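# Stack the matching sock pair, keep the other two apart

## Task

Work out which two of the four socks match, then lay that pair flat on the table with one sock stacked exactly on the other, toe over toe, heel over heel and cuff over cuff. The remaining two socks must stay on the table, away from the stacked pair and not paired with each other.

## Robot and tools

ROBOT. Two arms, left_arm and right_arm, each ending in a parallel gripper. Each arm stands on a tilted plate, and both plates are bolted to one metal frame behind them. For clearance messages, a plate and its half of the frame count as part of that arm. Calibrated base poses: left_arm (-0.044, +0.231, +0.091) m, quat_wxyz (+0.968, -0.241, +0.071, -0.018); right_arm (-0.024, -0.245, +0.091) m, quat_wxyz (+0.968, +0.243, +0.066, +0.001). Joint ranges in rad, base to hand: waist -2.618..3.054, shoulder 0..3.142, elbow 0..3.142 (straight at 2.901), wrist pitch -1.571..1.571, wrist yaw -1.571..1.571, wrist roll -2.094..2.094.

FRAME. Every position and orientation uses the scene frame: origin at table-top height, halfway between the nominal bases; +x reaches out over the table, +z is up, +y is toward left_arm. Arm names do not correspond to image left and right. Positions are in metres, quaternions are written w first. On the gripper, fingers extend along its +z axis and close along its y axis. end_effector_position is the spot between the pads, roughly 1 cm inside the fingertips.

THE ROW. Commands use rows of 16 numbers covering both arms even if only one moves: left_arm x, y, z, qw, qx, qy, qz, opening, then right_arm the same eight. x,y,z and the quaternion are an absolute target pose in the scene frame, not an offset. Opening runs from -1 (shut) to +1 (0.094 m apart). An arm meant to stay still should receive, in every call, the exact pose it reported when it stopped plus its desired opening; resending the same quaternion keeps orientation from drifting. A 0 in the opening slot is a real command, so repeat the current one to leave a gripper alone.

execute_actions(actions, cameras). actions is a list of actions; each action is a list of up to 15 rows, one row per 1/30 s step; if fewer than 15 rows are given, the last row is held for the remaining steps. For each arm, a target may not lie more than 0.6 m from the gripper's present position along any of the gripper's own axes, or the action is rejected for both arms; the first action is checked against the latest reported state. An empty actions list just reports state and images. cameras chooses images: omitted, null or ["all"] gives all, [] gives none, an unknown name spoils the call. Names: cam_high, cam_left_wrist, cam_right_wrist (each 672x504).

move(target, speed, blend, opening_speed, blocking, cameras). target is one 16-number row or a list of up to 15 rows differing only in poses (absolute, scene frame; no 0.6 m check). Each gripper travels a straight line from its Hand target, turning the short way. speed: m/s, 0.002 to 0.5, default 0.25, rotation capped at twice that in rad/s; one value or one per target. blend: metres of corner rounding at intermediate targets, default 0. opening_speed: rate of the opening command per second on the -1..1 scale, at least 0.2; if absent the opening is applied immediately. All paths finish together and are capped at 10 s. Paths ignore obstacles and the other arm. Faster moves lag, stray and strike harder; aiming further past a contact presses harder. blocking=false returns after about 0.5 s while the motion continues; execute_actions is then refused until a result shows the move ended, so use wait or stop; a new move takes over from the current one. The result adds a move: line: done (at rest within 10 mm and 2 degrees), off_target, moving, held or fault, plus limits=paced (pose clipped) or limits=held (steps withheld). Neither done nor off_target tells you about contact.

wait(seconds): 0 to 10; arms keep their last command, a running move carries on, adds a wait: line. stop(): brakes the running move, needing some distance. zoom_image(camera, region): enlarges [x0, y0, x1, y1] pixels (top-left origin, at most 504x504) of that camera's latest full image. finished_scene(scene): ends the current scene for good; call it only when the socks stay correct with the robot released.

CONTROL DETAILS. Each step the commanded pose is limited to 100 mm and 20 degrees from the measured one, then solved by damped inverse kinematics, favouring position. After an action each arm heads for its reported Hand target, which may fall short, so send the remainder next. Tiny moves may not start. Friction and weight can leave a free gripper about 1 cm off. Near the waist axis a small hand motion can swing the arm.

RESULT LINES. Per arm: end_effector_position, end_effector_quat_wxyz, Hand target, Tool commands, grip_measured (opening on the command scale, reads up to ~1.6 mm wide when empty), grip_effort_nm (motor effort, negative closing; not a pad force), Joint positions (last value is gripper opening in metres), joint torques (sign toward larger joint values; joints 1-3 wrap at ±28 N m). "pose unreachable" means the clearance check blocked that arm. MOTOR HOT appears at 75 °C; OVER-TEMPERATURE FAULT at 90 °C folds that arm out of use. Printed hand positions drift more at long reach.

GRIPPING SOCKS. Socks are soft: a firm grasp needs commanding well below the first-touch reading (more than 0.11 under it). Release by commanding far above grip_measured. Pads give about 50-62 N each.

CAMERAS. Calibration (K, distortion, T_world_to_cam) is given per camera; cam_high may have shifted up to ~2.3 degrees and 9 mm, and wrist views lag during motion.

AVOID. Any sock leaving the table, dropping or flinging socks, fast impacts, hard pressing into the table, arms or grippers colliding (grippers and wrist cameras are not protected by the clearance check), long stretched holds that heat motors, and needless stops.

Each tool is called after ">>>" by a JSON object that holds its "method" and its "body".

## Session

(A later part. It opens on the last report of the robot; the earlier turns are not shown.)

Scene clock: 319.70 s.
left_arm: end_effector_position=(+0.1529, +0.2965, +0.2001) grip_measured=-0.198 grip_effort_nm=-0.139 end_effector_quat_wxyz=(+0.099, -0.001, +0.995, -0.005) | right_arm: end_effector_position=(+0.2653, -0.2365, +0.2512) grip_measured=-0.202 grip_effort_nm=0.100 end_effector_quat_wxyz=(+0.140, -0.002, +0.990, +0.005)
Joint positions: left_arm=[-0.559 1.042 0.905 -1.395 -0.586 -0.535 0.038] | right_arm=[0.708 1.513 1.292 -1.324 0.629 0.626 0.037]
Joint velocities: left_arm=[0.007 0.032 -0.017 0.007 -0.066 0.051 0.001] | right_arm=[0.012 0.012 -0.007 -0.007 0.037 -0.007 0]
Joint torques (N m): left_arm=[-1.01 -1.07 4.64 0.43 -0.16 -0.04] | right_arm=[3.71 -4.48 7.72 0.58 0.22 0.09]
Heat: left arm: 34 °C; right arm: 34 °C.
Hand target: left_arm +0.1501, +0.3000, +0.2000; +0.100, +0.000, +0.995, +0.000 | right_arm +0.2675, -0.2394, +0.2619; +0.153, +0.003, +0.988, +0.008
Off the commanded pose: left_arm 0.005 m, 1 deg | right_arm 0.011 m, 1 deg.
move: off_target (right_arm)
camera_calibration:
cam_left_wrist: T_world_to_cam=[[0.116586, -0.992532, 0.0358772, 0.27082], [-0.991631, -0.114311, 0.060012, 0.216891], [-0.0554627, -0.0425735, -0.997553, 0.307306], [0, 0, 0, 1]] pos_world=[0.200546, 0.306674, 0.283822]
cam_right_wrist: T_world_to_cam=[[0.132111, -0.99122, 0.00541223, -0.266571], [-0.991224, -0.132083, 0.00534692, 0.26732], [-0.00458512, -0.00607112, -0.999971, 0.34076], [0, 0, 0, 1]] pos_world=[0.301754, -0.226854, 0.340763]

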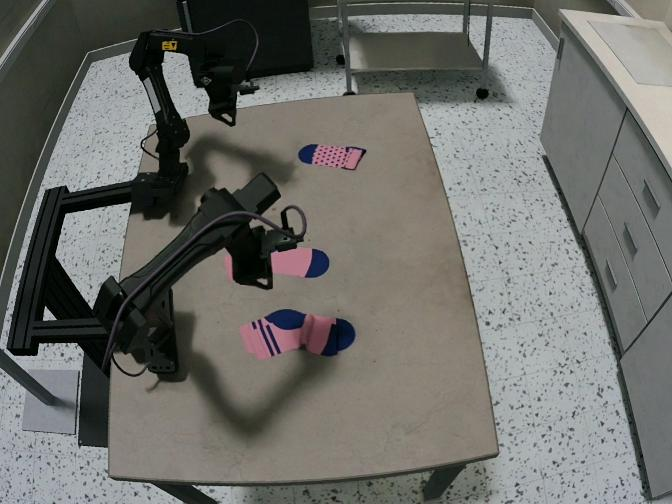

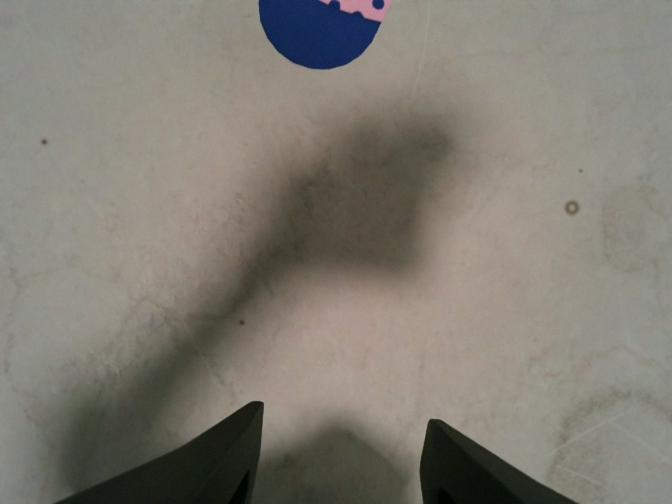

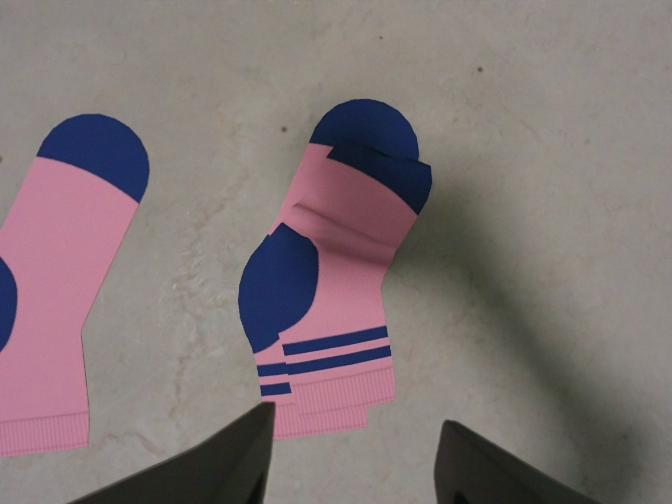

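>>> {"method": "move", "body": {"target": [[0.15,0.30,0.2,0.1,0,0.995,0,-0.2,0.315,-0.231,0.05,0,0.21,0.978,0,-0.2],[0.15,0.30,0.2,0.1,0,0.995,0,-0.2,0.315,-0.231,0.002,0,0.21,0.978,0,-0.2]], "speed": [0.2,0.06], "cameras": []}}

>>> {"method": "move", "body": {"target": [0.15,0.30,0.2,0.1,0,0.995,0,-0.2,0.315,-0.231,0.002,0,0.21,0.978,0,-1], "opening_speed": 0.7, "cameras": ["cam_right_wrist"]}}

>>> {"method": "move", "body": {"target": [0.15,0.30,0.2,0.1,0,0.995,0,-0.2,0.33,-0.235,0.10,0,0.21,0.978,0,-1], "speed": 0.1}}

Scene clock: 337.13 s.
left_arm: end_effector_position=(+0.1529, +0.2965, +0.2001) grip_measured=-0.198 grip_effort_nm=-0.129 end_effector_quat_wxyz=(+0.099, -0.001, +0.995, -0.005) | right_arm: end_effector_position=(+0.3204, -0.2356, +0.0193) grip_measured=-0.202 grip_effort_nm=0.100 end_effector_quat_wxyz=(+0.004, +0.205, +0.979, -0.006)
Joint positions: left_arm=[-0.559 1.042 0.905 -1.395 -0.586 -0.535 0.038] | right_arm=[0.21 2.018 1.114 -0.634 0.523 0.617 0.037]
Joint velocities: left_arm=[-0.022 -0.017 0.012 -0.022 -0.007 -0.007 -0.001] | right_arm=[0.002 -0.002 0.002 -0.007 -0.037 -0.022 -0.001]
Joint torques (N m): left_arm=[-1.18 -0.99 4.74 0.4 -0.15 -0.05] | right_arm=[3.19 -5.56 2.58 1.15 -0.01 -0.04]
Heat: left arm: 34 °C; right arm: 32 °C.
Hand target: left_arm +0.1501, +0.3000, +0.2000; +0.100, +0.000, +0.995, +0.000 | right_arm +0.3165, -0.2320, +0.0009; -0.001, +0.209, +0.978, -0.008
Off the commanded pose: left_arm 0.005 m, 1 deg | right_arm 0.019 m, 1 deg.
move: off_target (right_arm)
No camera images: "cameras" was empty.

Scene clock: 338.50 s.
left_arm: end_effector_position=(+0.1529, +0.2965, +0.2001) grip_measured=-0.198 grip_effort_nm=-0.134 end_effector_quat_wxyz=(+0.099, -0.001, +0.995, -0.005) | right_arm: end_effector_position=(+0.3243, -0.2272, +0.0189) grip_measured=-0.964 grip_effort_nm=-0.999 end_effector_quat_wxyz=(+0.008, +0.211, +0.977, +0.017)
Joint positions: left_arm=[-0.559 1.042 0.905 -1.395 -0.586 -0.535 0.038] | right_arm=[0.21 2.017 1.109 -0.602 0.483 0.615 0.002]
Joint velocities: left_arm=[0.012 0.012 0.002 -0.022 0.051 -0.007 0] | right_arm=[-0.012 -0.007 -0.032 -0.007 -0.007 0.037 -0.001]
Joint torques (N m): left_arm=[-0.88 -1.05 4.56 0.45 -0.14 -0.03] | right_arm=[3.17 -6.72 2.02 0.89 0.25 -0.05]
Heat: left arm: 34 °C; right arm: 32 °C.
Hand target: left_arm +0.1501, +0.3000, +0.2000; +0.100, +0.000, +0.995, +0.000 | right_arm +0.3146, -0.2311, +0.0029; -0.001, +0.210, +0.978, +0.000
Off the commanded pose: left_arm 0.005 m, 1 deg | right_arm 0.020 m, 2 deg.
move: off_target (right_arm)
camera_calibration:
cam_right_wrist: T_world_to_cam=[[-0.292687, -0.954594, -0.0555372, -0.116708], [-0.924868, 0.267868, 0.269935, 0.392673], [-0.242802, 0.130371, -0.961275, 0.216245], [0, 0, 0, 1]] pos_world=[0.381516, -0.244786, 0.0953935]
Images, in order (width x height): cam_right_wrist 672x504.

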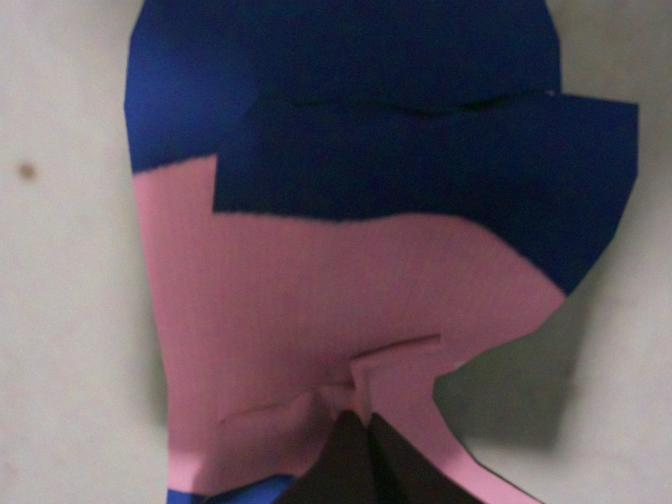

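Scene clock: 340.27 s.
left_arm: end_effector_position=(+0.1529, +0.2965, +0.2001) grip_measured=-0.198 grip_effort_nm=-0.134 end_effector_quat_wxyz=(+0.099, -0.001, +0.995, -0.005) | right_arm: end_effector_position=(+0.3211, -0.2336, +0.0850) grip_measured=-0.969 grip_effort_nm=-1.053 end_effector_quat_wxyz=(-0.018, +0.206, +0.978, -0.004)
Joint positions: left_arm=[-0.559 1.042 0.905 -1.395 -0.586 -0.535 0.038] | right_arm=[0.298 1.947 1.281 -0.962 0.497 0.738 0.001]
Joint velocities: left_arm=[-0.002 0.002 -0.012 0.007 -0.022 0.007 0.001] | right_arm=[0.012 -0.012 0.012 -0.051 0.037 0.007 0]
Joint torques (N m): left_arm=[-0.68 -0.96 4.67 0.42 -0.16 -0.06] | right_arm=[5.9 -11.1 6.68 0.12 0.1 0.08]
Heat: left arm: 34 °C; right arm: 33 °C.
Hand target: left_arm +0.1501, +0.3000, +0.2000; +0.100, +0.000, +0.995, +0.000 | right_arm +0.3290, -0.2348, +0.1002; +0.001, +0.210, +0.978, +0.001
Off the commanded pose: left_arm 0.005 m, 1 deg | right_arm 0.017 m, 2 deg.
move: off_target (right_arm)
camera_calibration:
cam_left_wrist: T_world_to_cam=[[0.116586, -0.992532, 0.0358772, 0.27082], [-0.991631, -0.114311, 0.060012, 0.216891], [-0.0554627, -0.0425735, -0.997553, 0.307306], [0, 0, 0, 1]] pos_world=[0.200546, 0.306674, 0.283822]
cam_right_wrist: T_world_to_cam=[[-0.284256, -0.958685, -0.0110004, -0.12751], [-0.910849, 0.266456, 0.315207, 0.364909], [-0.299253, 0.0996193, -0.948959, 0.289812], [0, 0, 0, 1]] pos_world=[0.382858, -0.248345, 0.158596]

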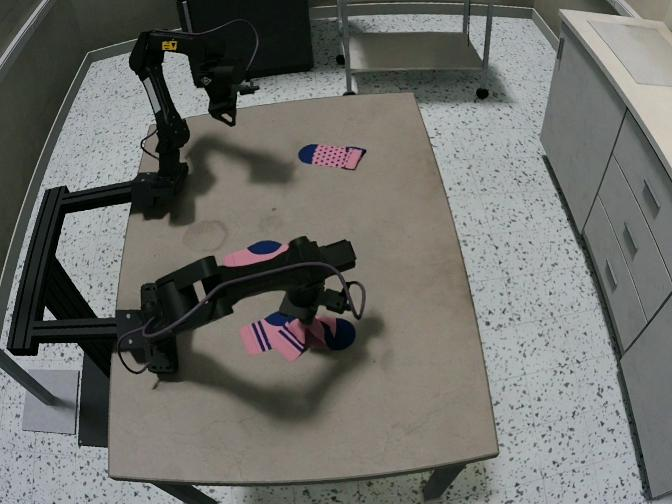

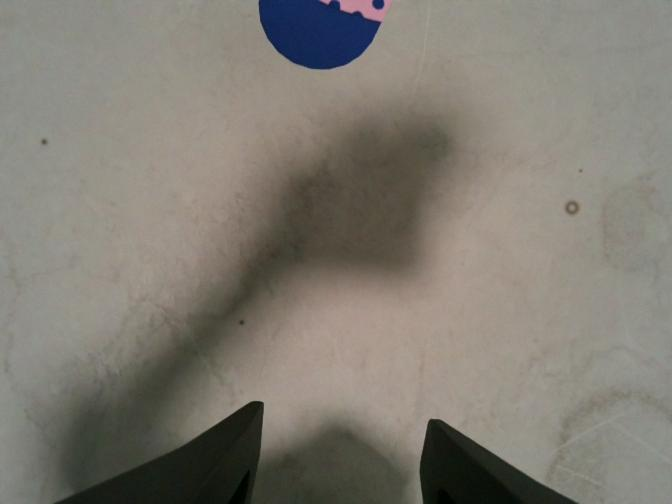

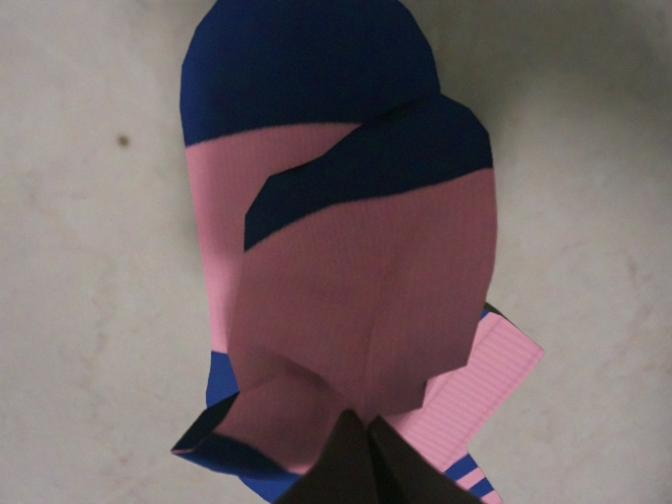

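>>> {"method": "move", "body": {"target": [[0.15,0.30,0.2,0.1,0,0.995,0,-0.2,0.35,-0.245,0.10,0,0.21,0.978,0,-1],[0.15,0.30,0.2,0.1,0,0.995,0,-0.2,0.34,-0.24,0.075,0,0.21,0.978,0,-1],[0.15,0.30,0.2,0.1,0,0.995,0,-0.2,0.27,-0.21,0.025,0,0.21,0.978,0,-1]], "speed": 0.15, "blend": 0.005}}

Scene clock: 346.23 s.
left_arm: end_effector_position=(+0.1529, +0.2965, +0.2001) grip_measured=-0.198 grip_effort_nm=-0.139 end_effector_quat_wxyz=(+0.099, -0.001, +0.995, -0.005) | right_arm: end_effector_position=(+0.2708, -0.2133, +0.0231) grip_measured=-0.969 grip_effort_nm=-1.048 end_effector_quat_wxyz=(-0.009, +0.210, +0.978, -0.002)
Joint positions: left_arm=[-0.559 1.042 0.905 -1.395 -0.586 -0.535 0.038] | right_arm=[0.301 1.948 0.944 -0.607 0.502 0.743 0.001]
Joint velocities: left_arm=[-0.002 0.007 0.012 0.051 0.022 0.022 0.001] | right_arm=[-0.002 -0.002 -0.012 -0.066 -0.095 0.037 0]
Joint torques (N m): left_arm=[-0.96 -0.96 4.64 0.4 -0.17 -0.04] | right_arm=[5.31 -8.27 3.08 0.52 0.05 0.09]
Heat: left arm: 34 °C; right arm: 33 °C.
Hand target: left_arm +0.1501, +0.3000, +0.2000; +0.100, +0.000, +0.995, +0.000 | right_arm +0.2709, -0.2095, +0.0245; +0.000, +0.210, +0.978, +0.000
Off the commanded pose: left_arm 0.005 m, 1 deg | right_arm 0.004 m, 1 deg.
move: done
camera_calibration:
cam_left_wrist: T_world_to_cam=[[0.116586, -0.992532, 0.0358772, 0.27082], [-0.991631, -0.114311, 0.060012, 0.216891], [-0.0554627, -0.0425735, -0.997553, 0.307306], [0, 0, 0, 1]] pos_world=[0.200546, 0.306674, 0.283822]
cam_right_wrist: T_world_to_cam=[[-0.293535, -0.955826, -0.0152806, -0.119835], [-0.913447, 0.275735, 0.299305, 0.336226], [-0.28187, 0.101815, -0.954035, 0.209862], [0, 0, 0, 1]] pos_world=[0.331103, -0.228618, 0.0977502]

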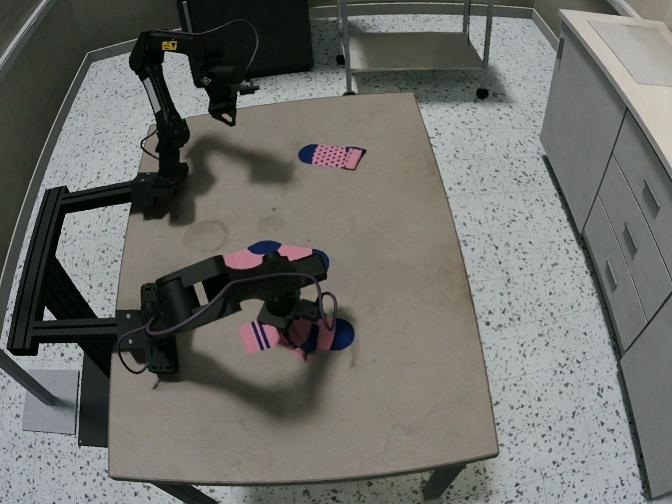

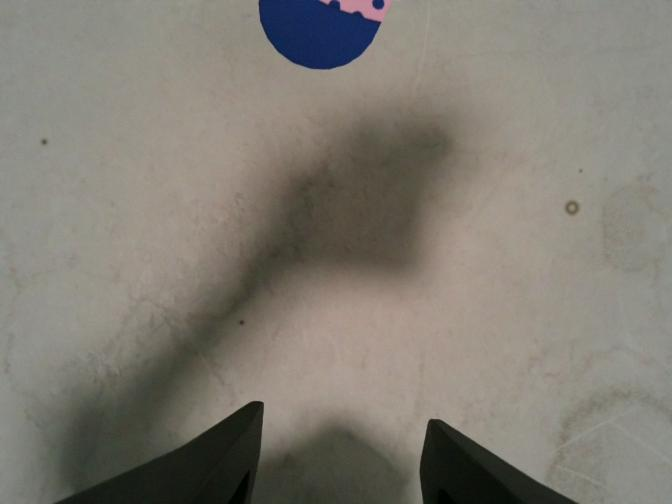

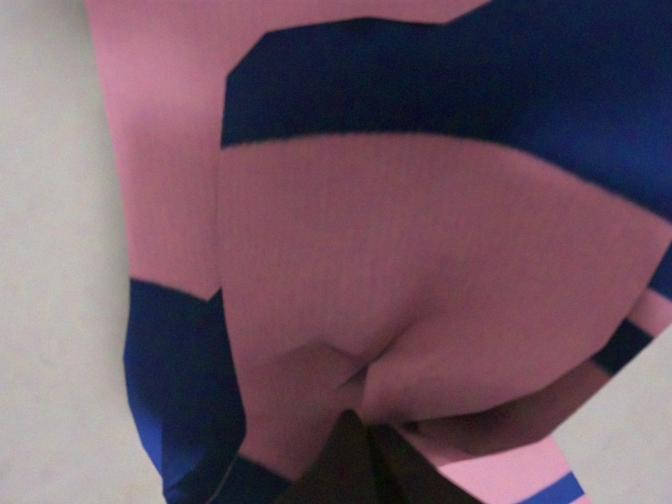

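>>> {"method": "move", "body": {"target": [0.15,0.30,0.2,0.1,0,0.995,0,-0.2,0.271,-0.21,0.024,0,0.21,0.978,0,-0.2], "opening_speed": 0.7, "cameras": []}}

>>> {"method": "move", "body": {"target": [[0.15,0.30,0.2,0.1,0,0.995,0,-0.2,0.271,-0.21,0.09,0,0.21,0.978,0,-0.2],[0.15,0.30,0.2,0.1,0,0.995,0,-0.2,0.27,-0.24,0.26,0.15,0,0.98,0,-0.2]], "speed": 0.2, "cameras": ["cam_right_wrist"]}}

>>> {"method": "zoom_image", "body": {"camera": "cam_right_wrist", "region": [180, 80, 560, 460]}}

Scene clock: 357.73 s.
left_arm: end_effector_position=(+0.1529, +0.2965, +0.2001) grip_measured=-0.198 grip_effort_nm=-0.129 end_effector_quat_wxyz=(+0.099, -0.001, +0.995, -0.005) | right_arm: end_effector_position=(+0.2719, -0.2130, +0.0231) grip_measured=-0.202 grip_effort_nm=0.095 end_effector_quat_wxyz=(-0.007, +0.212, +0.977, -0.001)
Joint positions: left_arm=[-0.559 1.042 0.905 -1.395 -0.586 -0.535 0.038] | right_arm=[0.301 1.948 0.944 -0.602 0.502 0.743 0.037]
Joint velocities: left_arm=[0.002 0.007 -0.012 0.037 0.051 -0.066 0] | right_arm=[-0.022 0.012 -0.022 0.007 -0.051 0.022 0.001]
Joint torques (N m): left_arm=[-0.96 -0.99 4.52 0.4 -0.15 -0.04] | right_arm=[5.15 -8.27 3.03 0.54 0.05 0.06]
Heat: left arm: 34 °C; right arm: 33 °C.
Hand target: left_arm +0.1501, +0.3000, +0.2000; +0.100, +0.000, +0.995, +0.000 | right_arm +0.2710, -0.2100, +0.0241; +0.000, +0.210, +0.978, +0.000
Off the commanded pose: left_arm 0.005 m, 1 deg | right_arm 0.003 m, 1 deg.
move: done
No camera images: "cameras" was empty.

Scene clock: 360.23 s.
left_arm: end_effector_position=(+0.1529, +0.2965, +0.2001) grip_measured=-0.198 grip_effort_nm=-0.129 end_effector_quat_wxyz=(+0.099, -0.001, +0.995, -0.005) | right_arm: end_effector_position=(+0.2652, -0.2375, +0.2515) grip_measured=-0.202 grip_effort_nm=0.095 end_effector_quat_wxyz=(+0.139, +0.006, +0.990, +0.005)
Joint positions: left_arm=[-0.559 1.042 0.905 -1.395 -0.586 -0.535 0.038] | right_arm=[0.706 1.513 1.295 -1.329 0.631 0.643 0.037]
Joint velocities: left_arm=[-0.012 -0.012 -0.007 -0.007 -0.022 -0.037 0] | right_arm=[0.002 -0.007 -0.002 -0.022 -0.037 0.066 -0.001]
Joint torques (N m): left_arm=[-0.98 -0.96 4.59 0.39 -0.14 -0.06] | right_arm=[3.9 -4.56 7.61 0.61 0.24 -0.06]
Heat: left arm: 34 °C; right arm: 33 °C.
Hand target: left_arm +0.1501, +0.3000, +0.2000; +0.100, +0.000, +0.995, +0.000 | right_arm +0.2670, -0.2402, +0.2622; +0.152, +0.002, +0.988, +0.006
Off the commanded pose: left_arm 0.005 m, 1 deg | right_arm 0.010 m, 2 deg.
move: done
camera_calibration:
cam_right_wrist: T_world_to_cam=[[0.115701, -0.993279, 0.00328247, -0.263233], [-0.993262, -0.115676, 0.00702641, 0.271134], [-0.00659948, -0.00407332, -0.99997, 0.341981], [0, 0, 0, 1]] pos_world=[0.302021, -0.228707, 0.34093]
Images, in order (width x height): cam_right_wrist 672x504.

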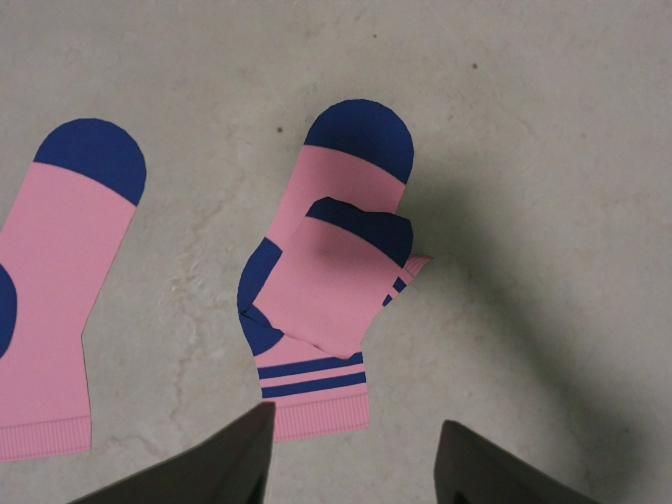

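Scaled by 1.326.

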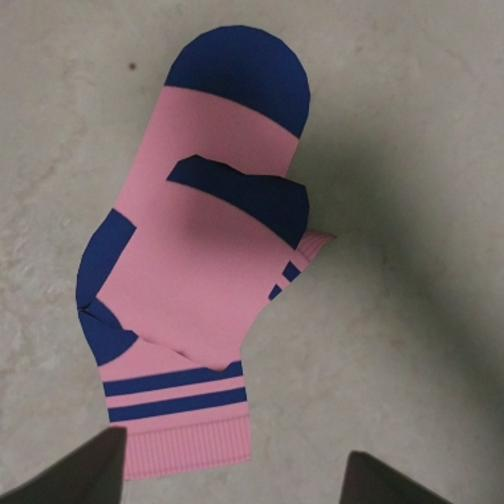

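>>> {"method": "move", "body": {"target": [[0.15,0.30,0.2,0.1,0,0.995,0,-0.2,0.317,-0.239,0.05,0,0.165,0.986,0,-0.2],[0.15,0.30,0.2,0.1,0,0.995,0,-0.2,0.317,-0.239,0.003,0,0.165,0.986,0,-0.2]], "speed": [0.2,0.06], "cameras": ["cam_right_wrist"]}}

>>> {"method": "move", "body": {"target": [0.15,0.30,0.2,0.1,0,0.995,0,-0.2,0.317,-0.239,0.003,0,0.165,0.986,0,-1], "opening_speed": 0.7, "cameras": ["cam_right_wrist"]}}

>>> {"method": "move", "body": {"target": [0.15,0.30,0.2,0.1,0,0.995,0,-0.2,0.317,-0.239,0.12,0,0.165,0.986,0,-1], "speed": 0.12, "cameras": ["cam_right_wrist"]}}

Scene clock: 370.10 s.
left_arm: end_effector_position=(+0.1529, +0.2965, +0.2001) grip_measured=-0.198 grip_effort_nm=-0.139 end_effector_quat_wxyz=(+0.099, -0.001, +0.995, -0.005) | right_arm: end_effector_position=(+0.3249, -0.2447, +0.0191) grip_measured=-0.202 grip_effort_nm=0.095 end_effector_quat_wxyz=(+0.007, +0.163, +0.987, -0.008)
Joint positions: left_arm=[-0.559 1.042 0.905 -1.395 -0.586 -0.535 0.038] | right_arm=[0.187 2.008 1.12 -0.629 0.526 0.501 0.037]
Joint velocities: left_arm=[0.002 0.007 -0.007 -0.007 -0.051 -0.022 0] | right_arm=[-0.012 0.017 0.017 -0.007 -0.051 -0.081 -0.001]
Joint torques (N m): left_arm=[-0.95 -0.98 4.53 0.42 -0.13 -0.07] | right_arm=[3.41 -5.94 2.43 1.05 -0.05 -0.07]
Heat: left arm: 34 °C; right arm: 33 °C.
Hand target: left_arm +0.1501, +0.3000, +0.2000; +0.100, +0.000, +0.995, +0.000 | right_arm +0.3187, -0.2403, +0.0019; -0.001, +0.164, +0.986, -0.008
Off the commanded pose: left_arm 0.005 m, 1 deg | right_arm 0.019 m, 1 deg.
move: off_target (right_arm)
camera_calibration:
cam_right_wrist: T_world_to_cam=[[-0.199709, -0.979838, -0.00585834, -0.170523], [-0.94454, 0.190917, 0.267199, 0.385456], [-0.260693, 0.0588954, -0.963624, 0.207305], [0, 0, 0, 1]] pos_world=[0.384067, -0.252884, 0.0957712]
Images, in order (width x height): cam_right_wrist 672x504.

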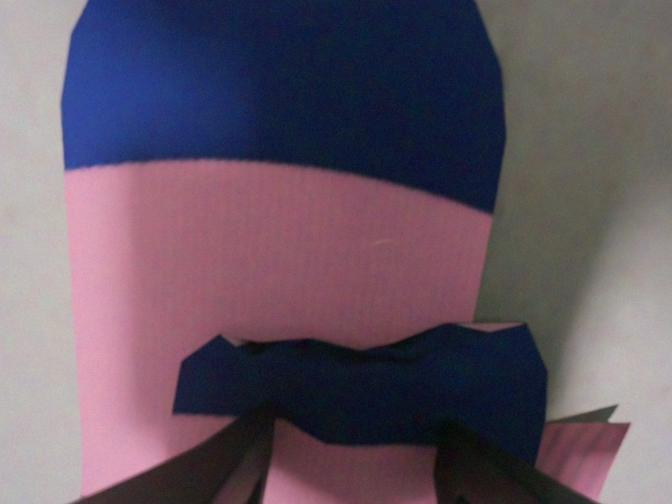

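Scene clock: 371.47 s.
left_arm: end_effector_position=(+0.1529, +0.2965, +0.2001) grip_measured=-0.198 grip_effort_nm=-0.129 end_effector_quat_wxyz=(+0.099, -0.001, +0.995, -0.005) | right_arm: end_effector_position=(+0.3278, -0.2379, +0.0183) grip_measured=-0.972 grip_effort_nm=-0.994 end_effector_quat_wxyz=(+0.011, +0.168, +0.986, +0.011)
Joint positions: left_arm=[-0.559 1.042 0.905 -1.395 -0.586 -0.535 0.038] | right_arm=[0.187 2.007 1.114 -0.601 0.494 0.501 0.001]
Joint velocities: left_arm=[-0.007 -0.012 -0.002 0.022 0.037 0.007 -0.001] | right_arm=[-0.007 0.022 -0.022 0.037 0.051 -0.051 -0.002]
Joint torques (N m): left_arm=[-1.09 -1.05 4.52 0.41 -0.16 -0.08] | right_arm=[3.4 -7.06 1.94 0.82 0.12 -0.05]
Heat: left arm: 34 °C; right arm: 33 °C.
Hand target: left_arm +0.1501, +0.3000, +0.2000; +0.100, +0.000, +0.995, +0.000 | right_arm +0.3166, -0.2391, +0.0036; -0.001, +0.165, +0.986, +0.000
Off the commanded pose: left_arm 0.005 m, 1 deg | right_arm 0.019 m, 2 deg.
move: off_target (right_arm)
camera_calibration:
cam_right_wrist: T_world_to_cam=[[-0.209094, -0.976948, -0.0430403, -0.15887], [-0.946339, 0.19106, 0.260652, 0.38785], [-0.246421, 0.0952315, -0.964473, 0.210852], [0, 0, 0, 1]] pos_world=[0.385777, -0.24939, 0.0954295]
Images, in order (width x height): cam_right_wrist 672x504.

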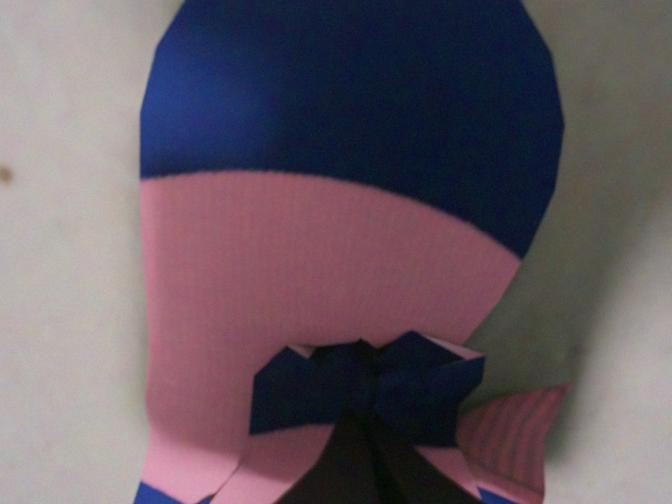

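Scene clock: 373.23 s.
left_arm: end_effector_position=(+0.1529, +0.2965, +0.2001) grip_measured=-0.198 grip_effort_nm=-0.139 end_effector_quat_wxyz=(+0.099, -0.001, +0.995, -0.005) | right_arm: end_effector_position=(+0.3093, -0.2376, +0.1063) grip_measured=-0.976 grip_effort_nm=-1.048 end_effector_quat_wxyz=(-0.016, +0.160, +0.987, -0.003)
Joint positions: left_arm=[-0.559 1.042 0.905 -1.395 -0.586 -0.535 0.038] | right_arm=[0.33 1.879 1.267 -1.03 0.498 0.682 0.001]
Joint velocities: left_arm=[-0.007 -0.012 -0.012 -0.095 -0.007 0.022 0.001] | right_arm=[0.017 0.007 0.007 0.007 0.007 0.022 0]
Joint torques (N m): left_arm=[-0.87 -0.95 4.66 0.47 -0.14 -0.1] | right_arm=[5.56 -10.24 6.86 0.09 0.06 0.1]
Heat: left arm: 34 °C; right arm: 33 °C.
Hand target: left_arm +0.1501, +0.3000, +0.2000; +0.100, +0.000, +0.995, +0.000 | right_arm +0.3160, -0.2384, +0.1204; +0.001, +0.165, +0.986, +0.002
Off the commanded pose: left_arm 0.005 m, 1 deg | right_arm 0.016 m, 2 deg.
move: off_target (right_arm)
camera_calibration:
cam_right_wrist: T_world_to_cam=[[-0.195068, -0.980705, -0.0128773, -0.167069], [-0.932787, 0.181448, 0.311426, 0.335493], [-0.30308, 0.0727611, -0.950183, 0.301808], [0, 0, 0, 1]] pos_world=[0.371825, -0.246679, 0.18014]
Images, in order (width x height): cam_right_wrist 672x504.

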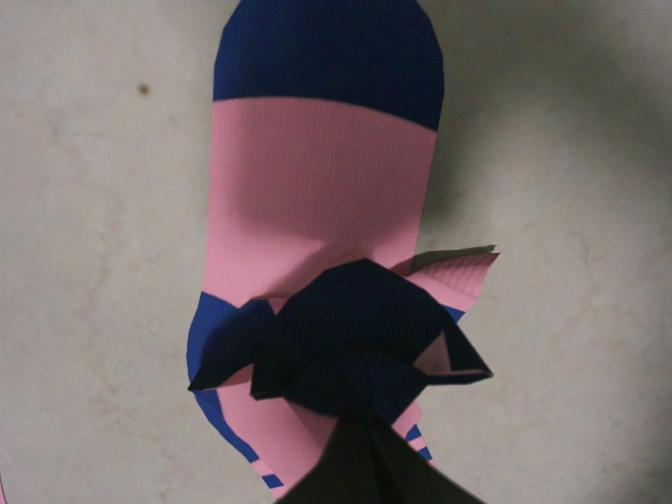

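>>> {"method": "move", "body": {"target": [[0.15,0.30,0.2,0.1,0,0.995,0,-0.2,0.31,-0.24,0.2,0,0.156,0.988,0,-1],[0.15,0.30,0.2,0.1,0,0.995,0,-0.2,0.31,-0.24,0.31,0.12,0.156,0.98,0,-1],[0.15,0.30,0.2,0.1,0,0.995,0,-0.2,0.22,-0.225,0.31,0.15,0.156,0.976,0,-1],[0.15,0.30,0.2,0.1,0,0.995,0,-0.2,0.13,-0.225,0.295,0.2,0.156,0.967,0,-1]], "blend": 0.02}}

>>> {"method": "zoom_image", "body": {"camera": "cam_high", "region": [120, 200, 360, 380]}}

Scene clock: 379.13 s.
left_arm: end_effector_position=(+0.1529, +0.2965, +0.2001) grip_measured=-0.198 grip_effort_nm=-0.125 end_effector_quat_wxyz=(+0.099, -0.001, +0.995, -0.005) | right_arm: end_effector_position=(+0.1297, -0.2185, +0.3009) grip_measured=-0.976 grip_effort_nm=-1.048 end_effector_quat_wxyz=(+0.191, +0.125, +0.957, +0.179)
Joint positions: left_arm=[-0.559 1.042 0.905 -1.395 -0.586 -0.535 0.038] | right_arm=[1.351 1.136 1.103 -1.556 0.576 1.491 0.001]
Joint velocities: left_arm=[-0.022 0.022 -0.007 -0.051 0.081 -0.022 -0.001] | right_arm=[-0.002 -0.012 0.027 -0.051 0.022 -0.022 -0.001]
Joint torques (N m): left_arm=[-0.87 -1.09 4.7 0.39 -0.17 -0.09] | right_arm=[0.85 1.43 4.26 1.08 0.19 0.05]
Heat: left arm: 34 °C; right arm: 33 °C.
Hand target: left_arm +0.1501, +0.3000, +0.2000; +0.100, +0.000, +0.995, +0.000 | right_arm +0.1279, -0.2223, +0.2965; +0.190, +0.125, +0.959, +0.172
Off the commanded pose: left_arm 0.005 m, 1 deg | right_arm 0.009 m, 21 deg.
joint sent to its limit (right arm) — joint 4 (wrist pitch), lower limit. The joint targets are off in position and orientation.
move: off_target (right_arm)
camera_calibration:
cam_left_wrist: T_world_to_cam=[[0.116586, -0.992532, 0.0358772, 0.27082], [-0.991631, -0.114311, 0.060012, 0.216891], [-0.0554627, -0.0425735, -0.997553, 0.307306], [0, 0, 0, 1]] pos_world=[0.200546, 0.306674, 0.283822]
cam_right_wrist: T_world_to_cam=[[-0.0487044, -0.930002, -0.364313, -0.0830203], [-0.989167, 0.0954819, -0.111502, 0.219713], [0.138482, 0.354936, -0.924577, 0.427496], [0, 0, 0, 1]] pos_world=[0.154089, -0.249921, 0.389506]

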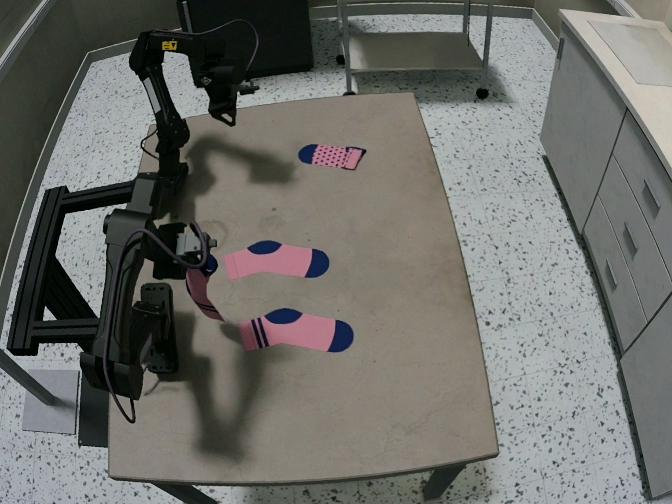

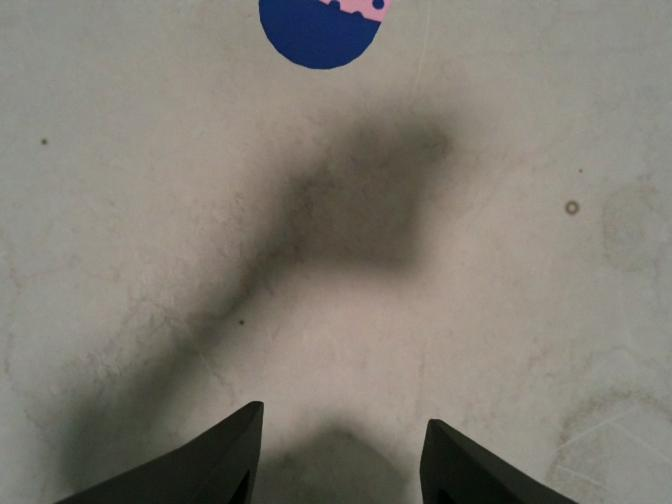

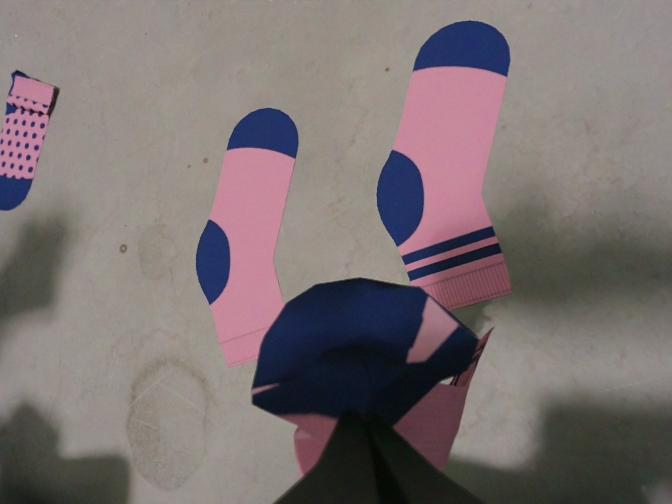

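Scaled by 2.100.

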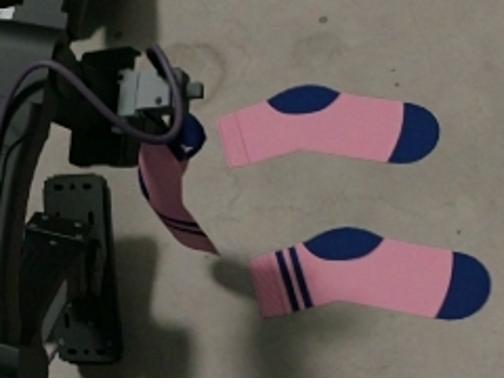

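>>> {"method": "move", "body": {"target": [[0.15,0.30,0.2,0.1,0,0.995,0,-0.2,0.165,-0.232,0.265,0.15,0.1,0.98,0,-1],[0.15,0.30,0.2,0.1,0,0.995,0,-0.2,0.13,-0.232,0.225,0.15,0.1,0.98,0,-1],[0.15,0.30,0.2,0.1,0,0.995,0,-0.2,0.155,-0.232,0.205,0.1,0.05,0.99,0,-1]], "blend": 0.01, "speed": 0.12}}

>>> {"method": "zoom_image", "body": {"camera": "cam_high", "region": [120, 200, 360, 380]}}

Scene clock: 386.87 s.
left_arm: end_effector_position=(+0.1529, +0.2965, +0.2001) grip_measured=-0.198 grip_effort_nm=-0.139 end_effector_quat_wxyz=(+0.099, -0.001, +0.995, -0.005) | right_arm: end_effector_position=(+0.1579, -0.2324, +0.2082) grip_measured=-0.976 grip_effort_nm=-1.048 end_effector_quat_wxyz=(+0.107, +0.053, +0.993, -0.003)
Joint positions: left_arm=[-0.559 1.042 0.905 -1.395 -0.586 -0.535 0.038] | right_arm=[0.964 1.325 0.921 -1.4 0.572 1.089 0.001]
Joint velocities: left_arm=[0.017 0.007 -0.007 -0.007 -0.051 0.007 0] | right_arm=[-0.002 0.002 -0.022 -0.037 -0.007 0.022 -0.001]
Joint torques (N m): left_arm=[-0.94 -0.87 4.51 0.43 -0.16 -0.04] | right_arm=[1.32 -0.77 4.59 0.75 0.09 -0.06]
Heat: left arm: 33 °C; right arm: 32 °C.
Hand target: left_arm +0.1501, +0.3000, +0.2000; +0.100, +0.000, +0.995, +0.000 | right_arm +0.1568, -0.2315, +0.2041; +0.105, +0.049, +0.993, -0.005
Off the commanded pose: left_arm 0.005 m, 1 deg | right_arm 0.004 m, 1 deg.
move: done
camera_calibration:
cam_left_wrist: T_world_to_cam=[[0.116586, -0.992532, 0.0358772, 0.27082], [-0.991631, -0.114311, 0.060012, 0.216891], [-0.0554627, -0.0425735, -0.997553, 0.307306], [0, 0, 0, 1]] pos_world=[0.200546, 0.306674, 0.283822]
cam_right_wrist: T_world_to_cam=[[0.0225246, -0.999745, 0.00160216, -0.232044], [-0.997065, -0.0223469, 0.0732206, 0.17394], [-0.0731661, -0.00324672, -0.997314, 0.308185], [0, 0, 0, 1]] pos_world=[0.201205, -0.227097, 0.294994]

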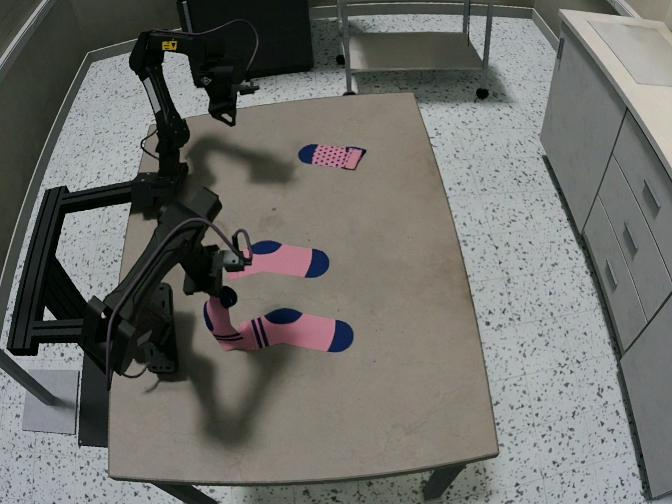

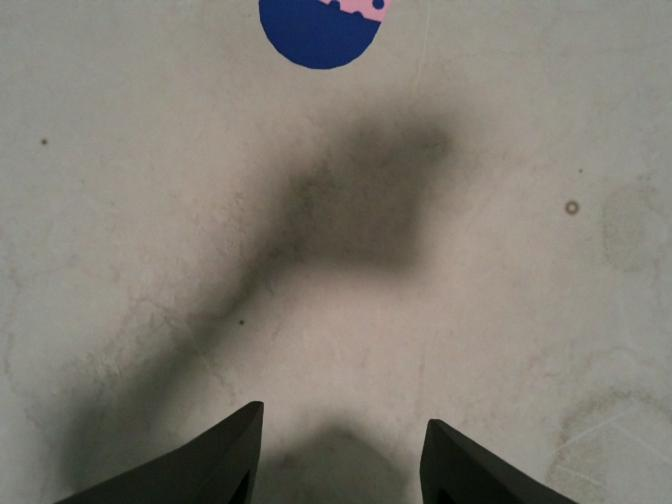

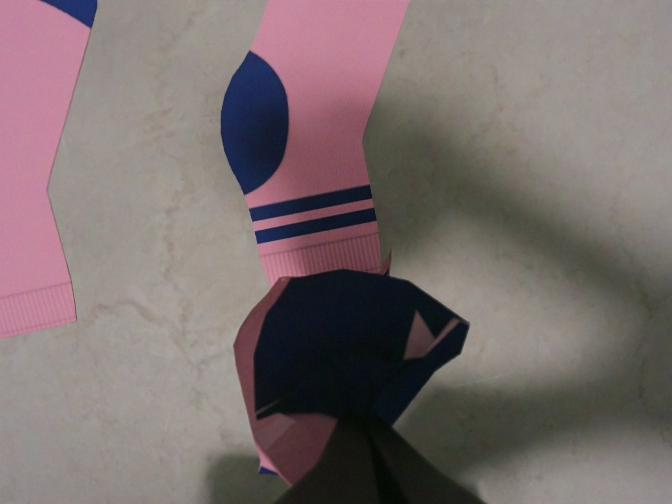

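Scaled by 2.100.

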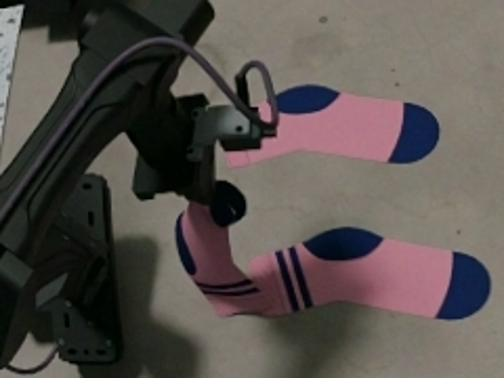

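>>> {"method": "move", "body": {"target": [[0.15,0.30,0.2,0.1,0,0.995,0,-0.2,0.155,-0.25,0.285,0.15,0.1,0.98,0,-1],[0.15,0.30,0.2,0.1,0,0.995,0,-0.2,0.13,-0.34,0.285,0.15,0.1,0.98,0,-1],[0.15,0.30,0.2,0.1,0,0.995,0,-0.2,0.13,-0.34,0.225,0.15,0.1,0.98,0,-1],[0.15,0.30,0.2,0.1,0,0.995,0,-0.2,0.24,-0.34,0.215,0.1,0.1,0.985,0,-1]], "blend": 0.01, "speed": 0.2}}

>>> {"method": "zoom_image", "body": {"camera": "cam_high", "region": [120, 220, 360, 400]}}

Scene clock: 396.43 s.
left_arm: end_effector_position=(+0.1529, +0.2965, +0.2001) grip_measured=-0.198 grip_effort_nm=-0.134 end_effector_quat_wxyz=(+0.099, -0.001, +0.995, -0.005) | right_arm: end_effector_position=(+0.2298, -0.3435, +0.2076) grip_measured=-0.976 grip_effort_nm=-1.043 end_effector_quat_wxyz=(+0.084, +0.093, +0.992, -0.018)
Joint positions: left_arm=[-0.559 1.042 0.905 -1.395 -0.586 -0.535 0.038] | right_arm=[0.338 1.24 1.108 -1.312 0.605 0.45 0.001]
Joint velocities: left_arm=[-0.012 -0.012 -0.007 0.022 -0.066 -0.022 0.001] | right_arm=[0.002 -0.017 0.017 -0.037 -0.007 0.051 0.001]
Joint torques (N m): left_arm=[-1.05 -1.11 4.72 0.43 -0.15 -0.07] | right_arm=[1.63 -2.62 7.65 0.87 0.01 -0.03]
Heat: left arm: 33 °C; right arm: 32 °C.
Hand target: left_arm +0.1501, +0.3000, +0.2000; +0.100, +0.000, +0.995, +0.000 | right_arm +0.2391, -0.3441, +0.2149; +0.099, +0.101, +0.990, -0.008
Off the commanded pose: left_arm 0.005 m, 1 deg | right_arm 0.013 m, 3 deg.
move: off_target (right_arm); limits=paced
camera_calibration:
cam_left_wrist: T_world_to_cam=[[0.116586, -0.992532, 0.0358772, 0.27082], [-0.991631, -0.114311, 0.060012, 0.216891], [-0.0554627, -0.0425735, -0.997553, 0.307306], [0, 0, 0, 1]] pos_world=[0.200546, 0.306674, 0.283822]
cam_right_wrist: T_world_to_cam=[[-0.0598615, -0.998006, 0.0200286, -0.329016], [-0.991016, 0.0618223, 0.1186, 0.261266], [-0.119601, -0.0127491, -0.99274, 0.318959], [0, 0, 0, 1]] pos_world=[0.277371, -0.340445, 0.292247]

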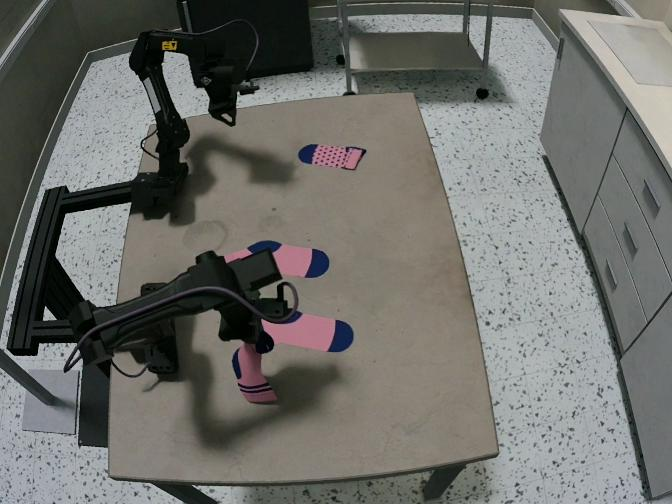

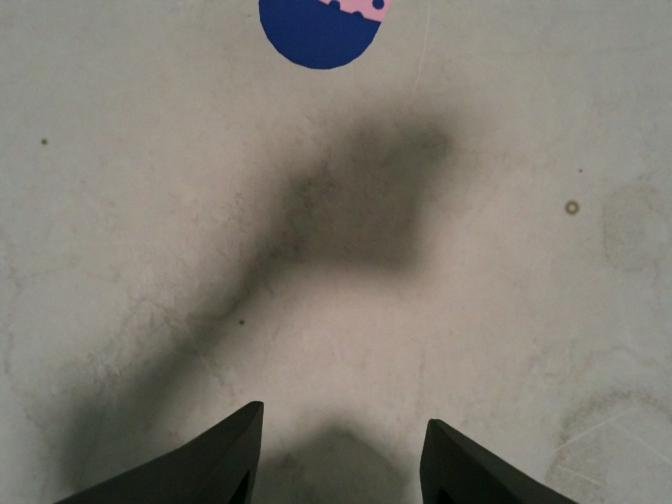

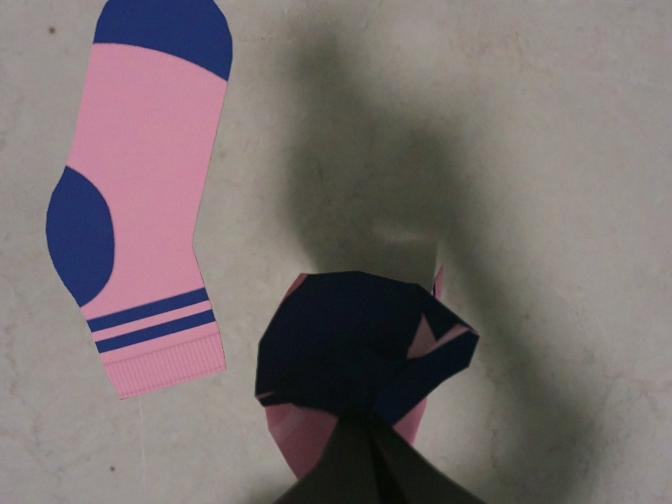

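Scaled by 2.100.

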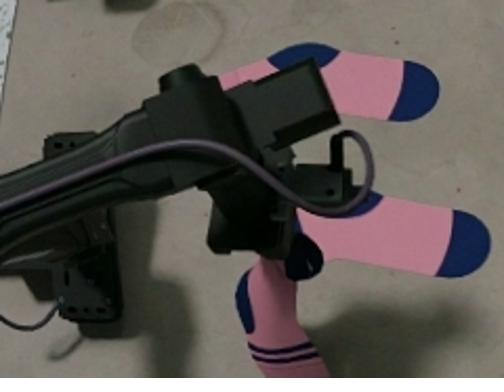

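>>> {"method": "move", "body": {"target": [[0.15,0.30,0.2,0.1,0,0.995,0,-0.2,0.24,-0.34,0.26,0,0.3,0.954,0,-1],[0.15,0.30,0.2,0.1,0,0.995,0,-0.2,0.24,-0.32,0.27,0,0.6,0.8,0,-1]], "speed": 0.3}}

>>> {"method": "zoom_image", "body": {"camera": "cam_high", "region": [120, 220, 360, 400]}}

Scene clock: 407.33 s.
left_arm: end_effector_position=(+0.1529, +0.2965, +0.2001) grip_measured=-0.198 grip_effort_nm=-0.125 end_effector_quat_wxyz=(+0.099, -0.001, +0.995, -0.005) | right_arm: end_effector_position=(+0.2390, -0.3177, +0.2576) grip_measured=-0.976 grip_effort_nm=-1.048 end_effector_quat_wxyz=(+0.028, +0.595, +0.801, +0.051)
Joint positions: left_arm=[-0.559 1.042 0.905 -1.395 -0.586 -0.535 0.038] | right_arm=[0.456 1.388 1.393 -1.549 0.5 1.7 0.001]
Joint velocities: left_arm=[0.002 -0.012 -0.007 0.051 0.037 -0.007 0.001] | right_arm=[0.002 0.002 0.002 -0.007 0.081 -0.007 -0.001]
Joint torques (N m): left_arm=[-1.09 -1.16 4.48 0.42 -0.17 -0.1] | right_arm=[3.41 -4.25 7.72 0.39 -0.04 0.12]
Heat: left arm: 33 °C; right arm: 33 °C.
Hand target: left_arm +0.1501, +0.3000, +0.2000; +0.100, +0.000, +0.995, +0.000 | right_arm +0.2398, -0.3195, +0.2685; +0.033, +0.598, +0.798, +0.065
Off the commanded pose: left_arm 0.005 m, 1 deg | right_arm 0.013 m, 7 deg.
joint sent to its limit (right arm) — joint 4 (wrist pitch), lower limit. The joint targets are off in orientation, not in position.
move: off_target (right_arm)
camera_calibration:
cam_left_wrist: T_world_to_cam=[[0.116586, -0.992532, 0.0358772, 0.27082], [-0.991631, -0.114311, 0.060012, 0.216891], [-0.0554627, -0.0425735, -0.997553, 0.307306], [0, 0, 0, 1]] pos_world=[0.200546, 0.306674, 0.283822]
cam_right_wrist: T_world_to_cam=[[-0.904813, -0.403213, -0.136866, 0.127663], [-0.425787, 0.859967, 0.281356, 0.339473], [0.00425419, 0.312851, -0.949793, 0.43278], [0, 0, 0, 1]] pos_world=[0.258213, -0.375856, 0.333011]

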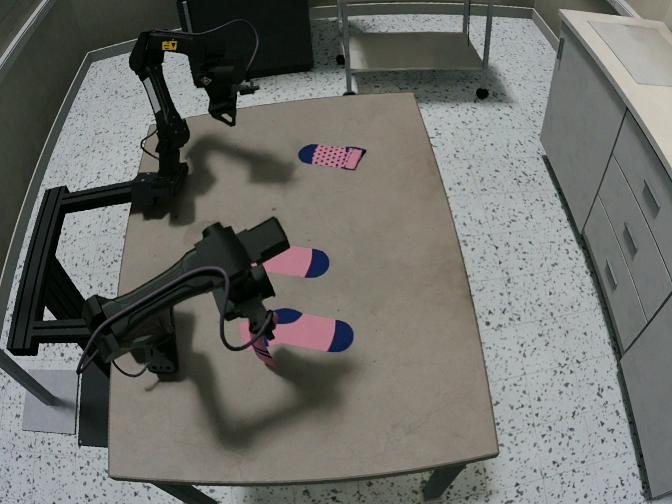

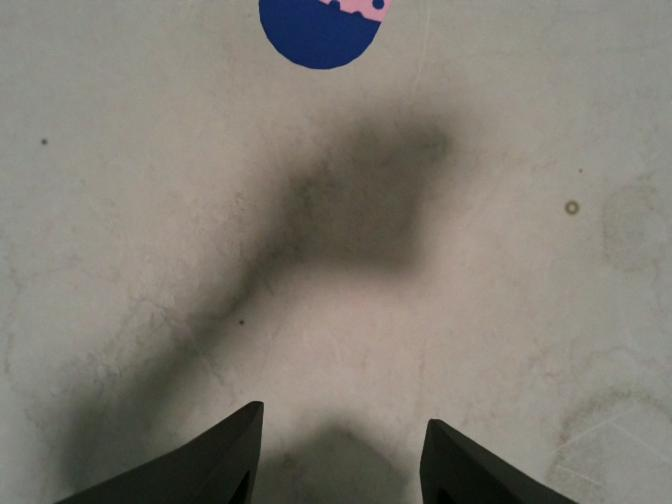

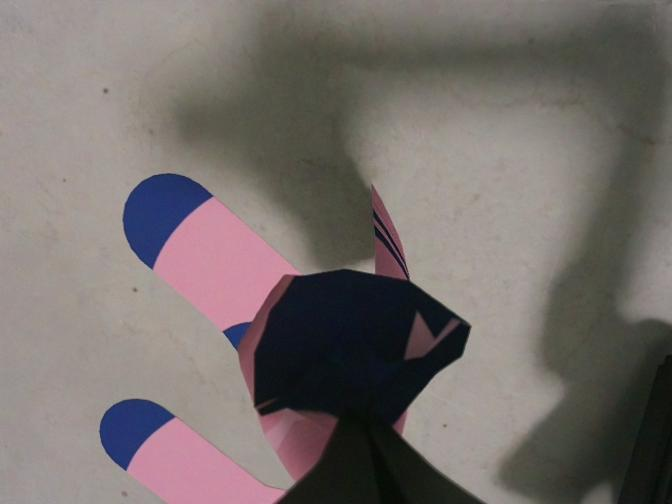

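Scaled by 2.100.

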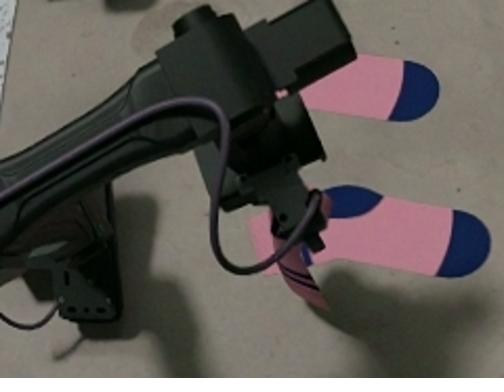

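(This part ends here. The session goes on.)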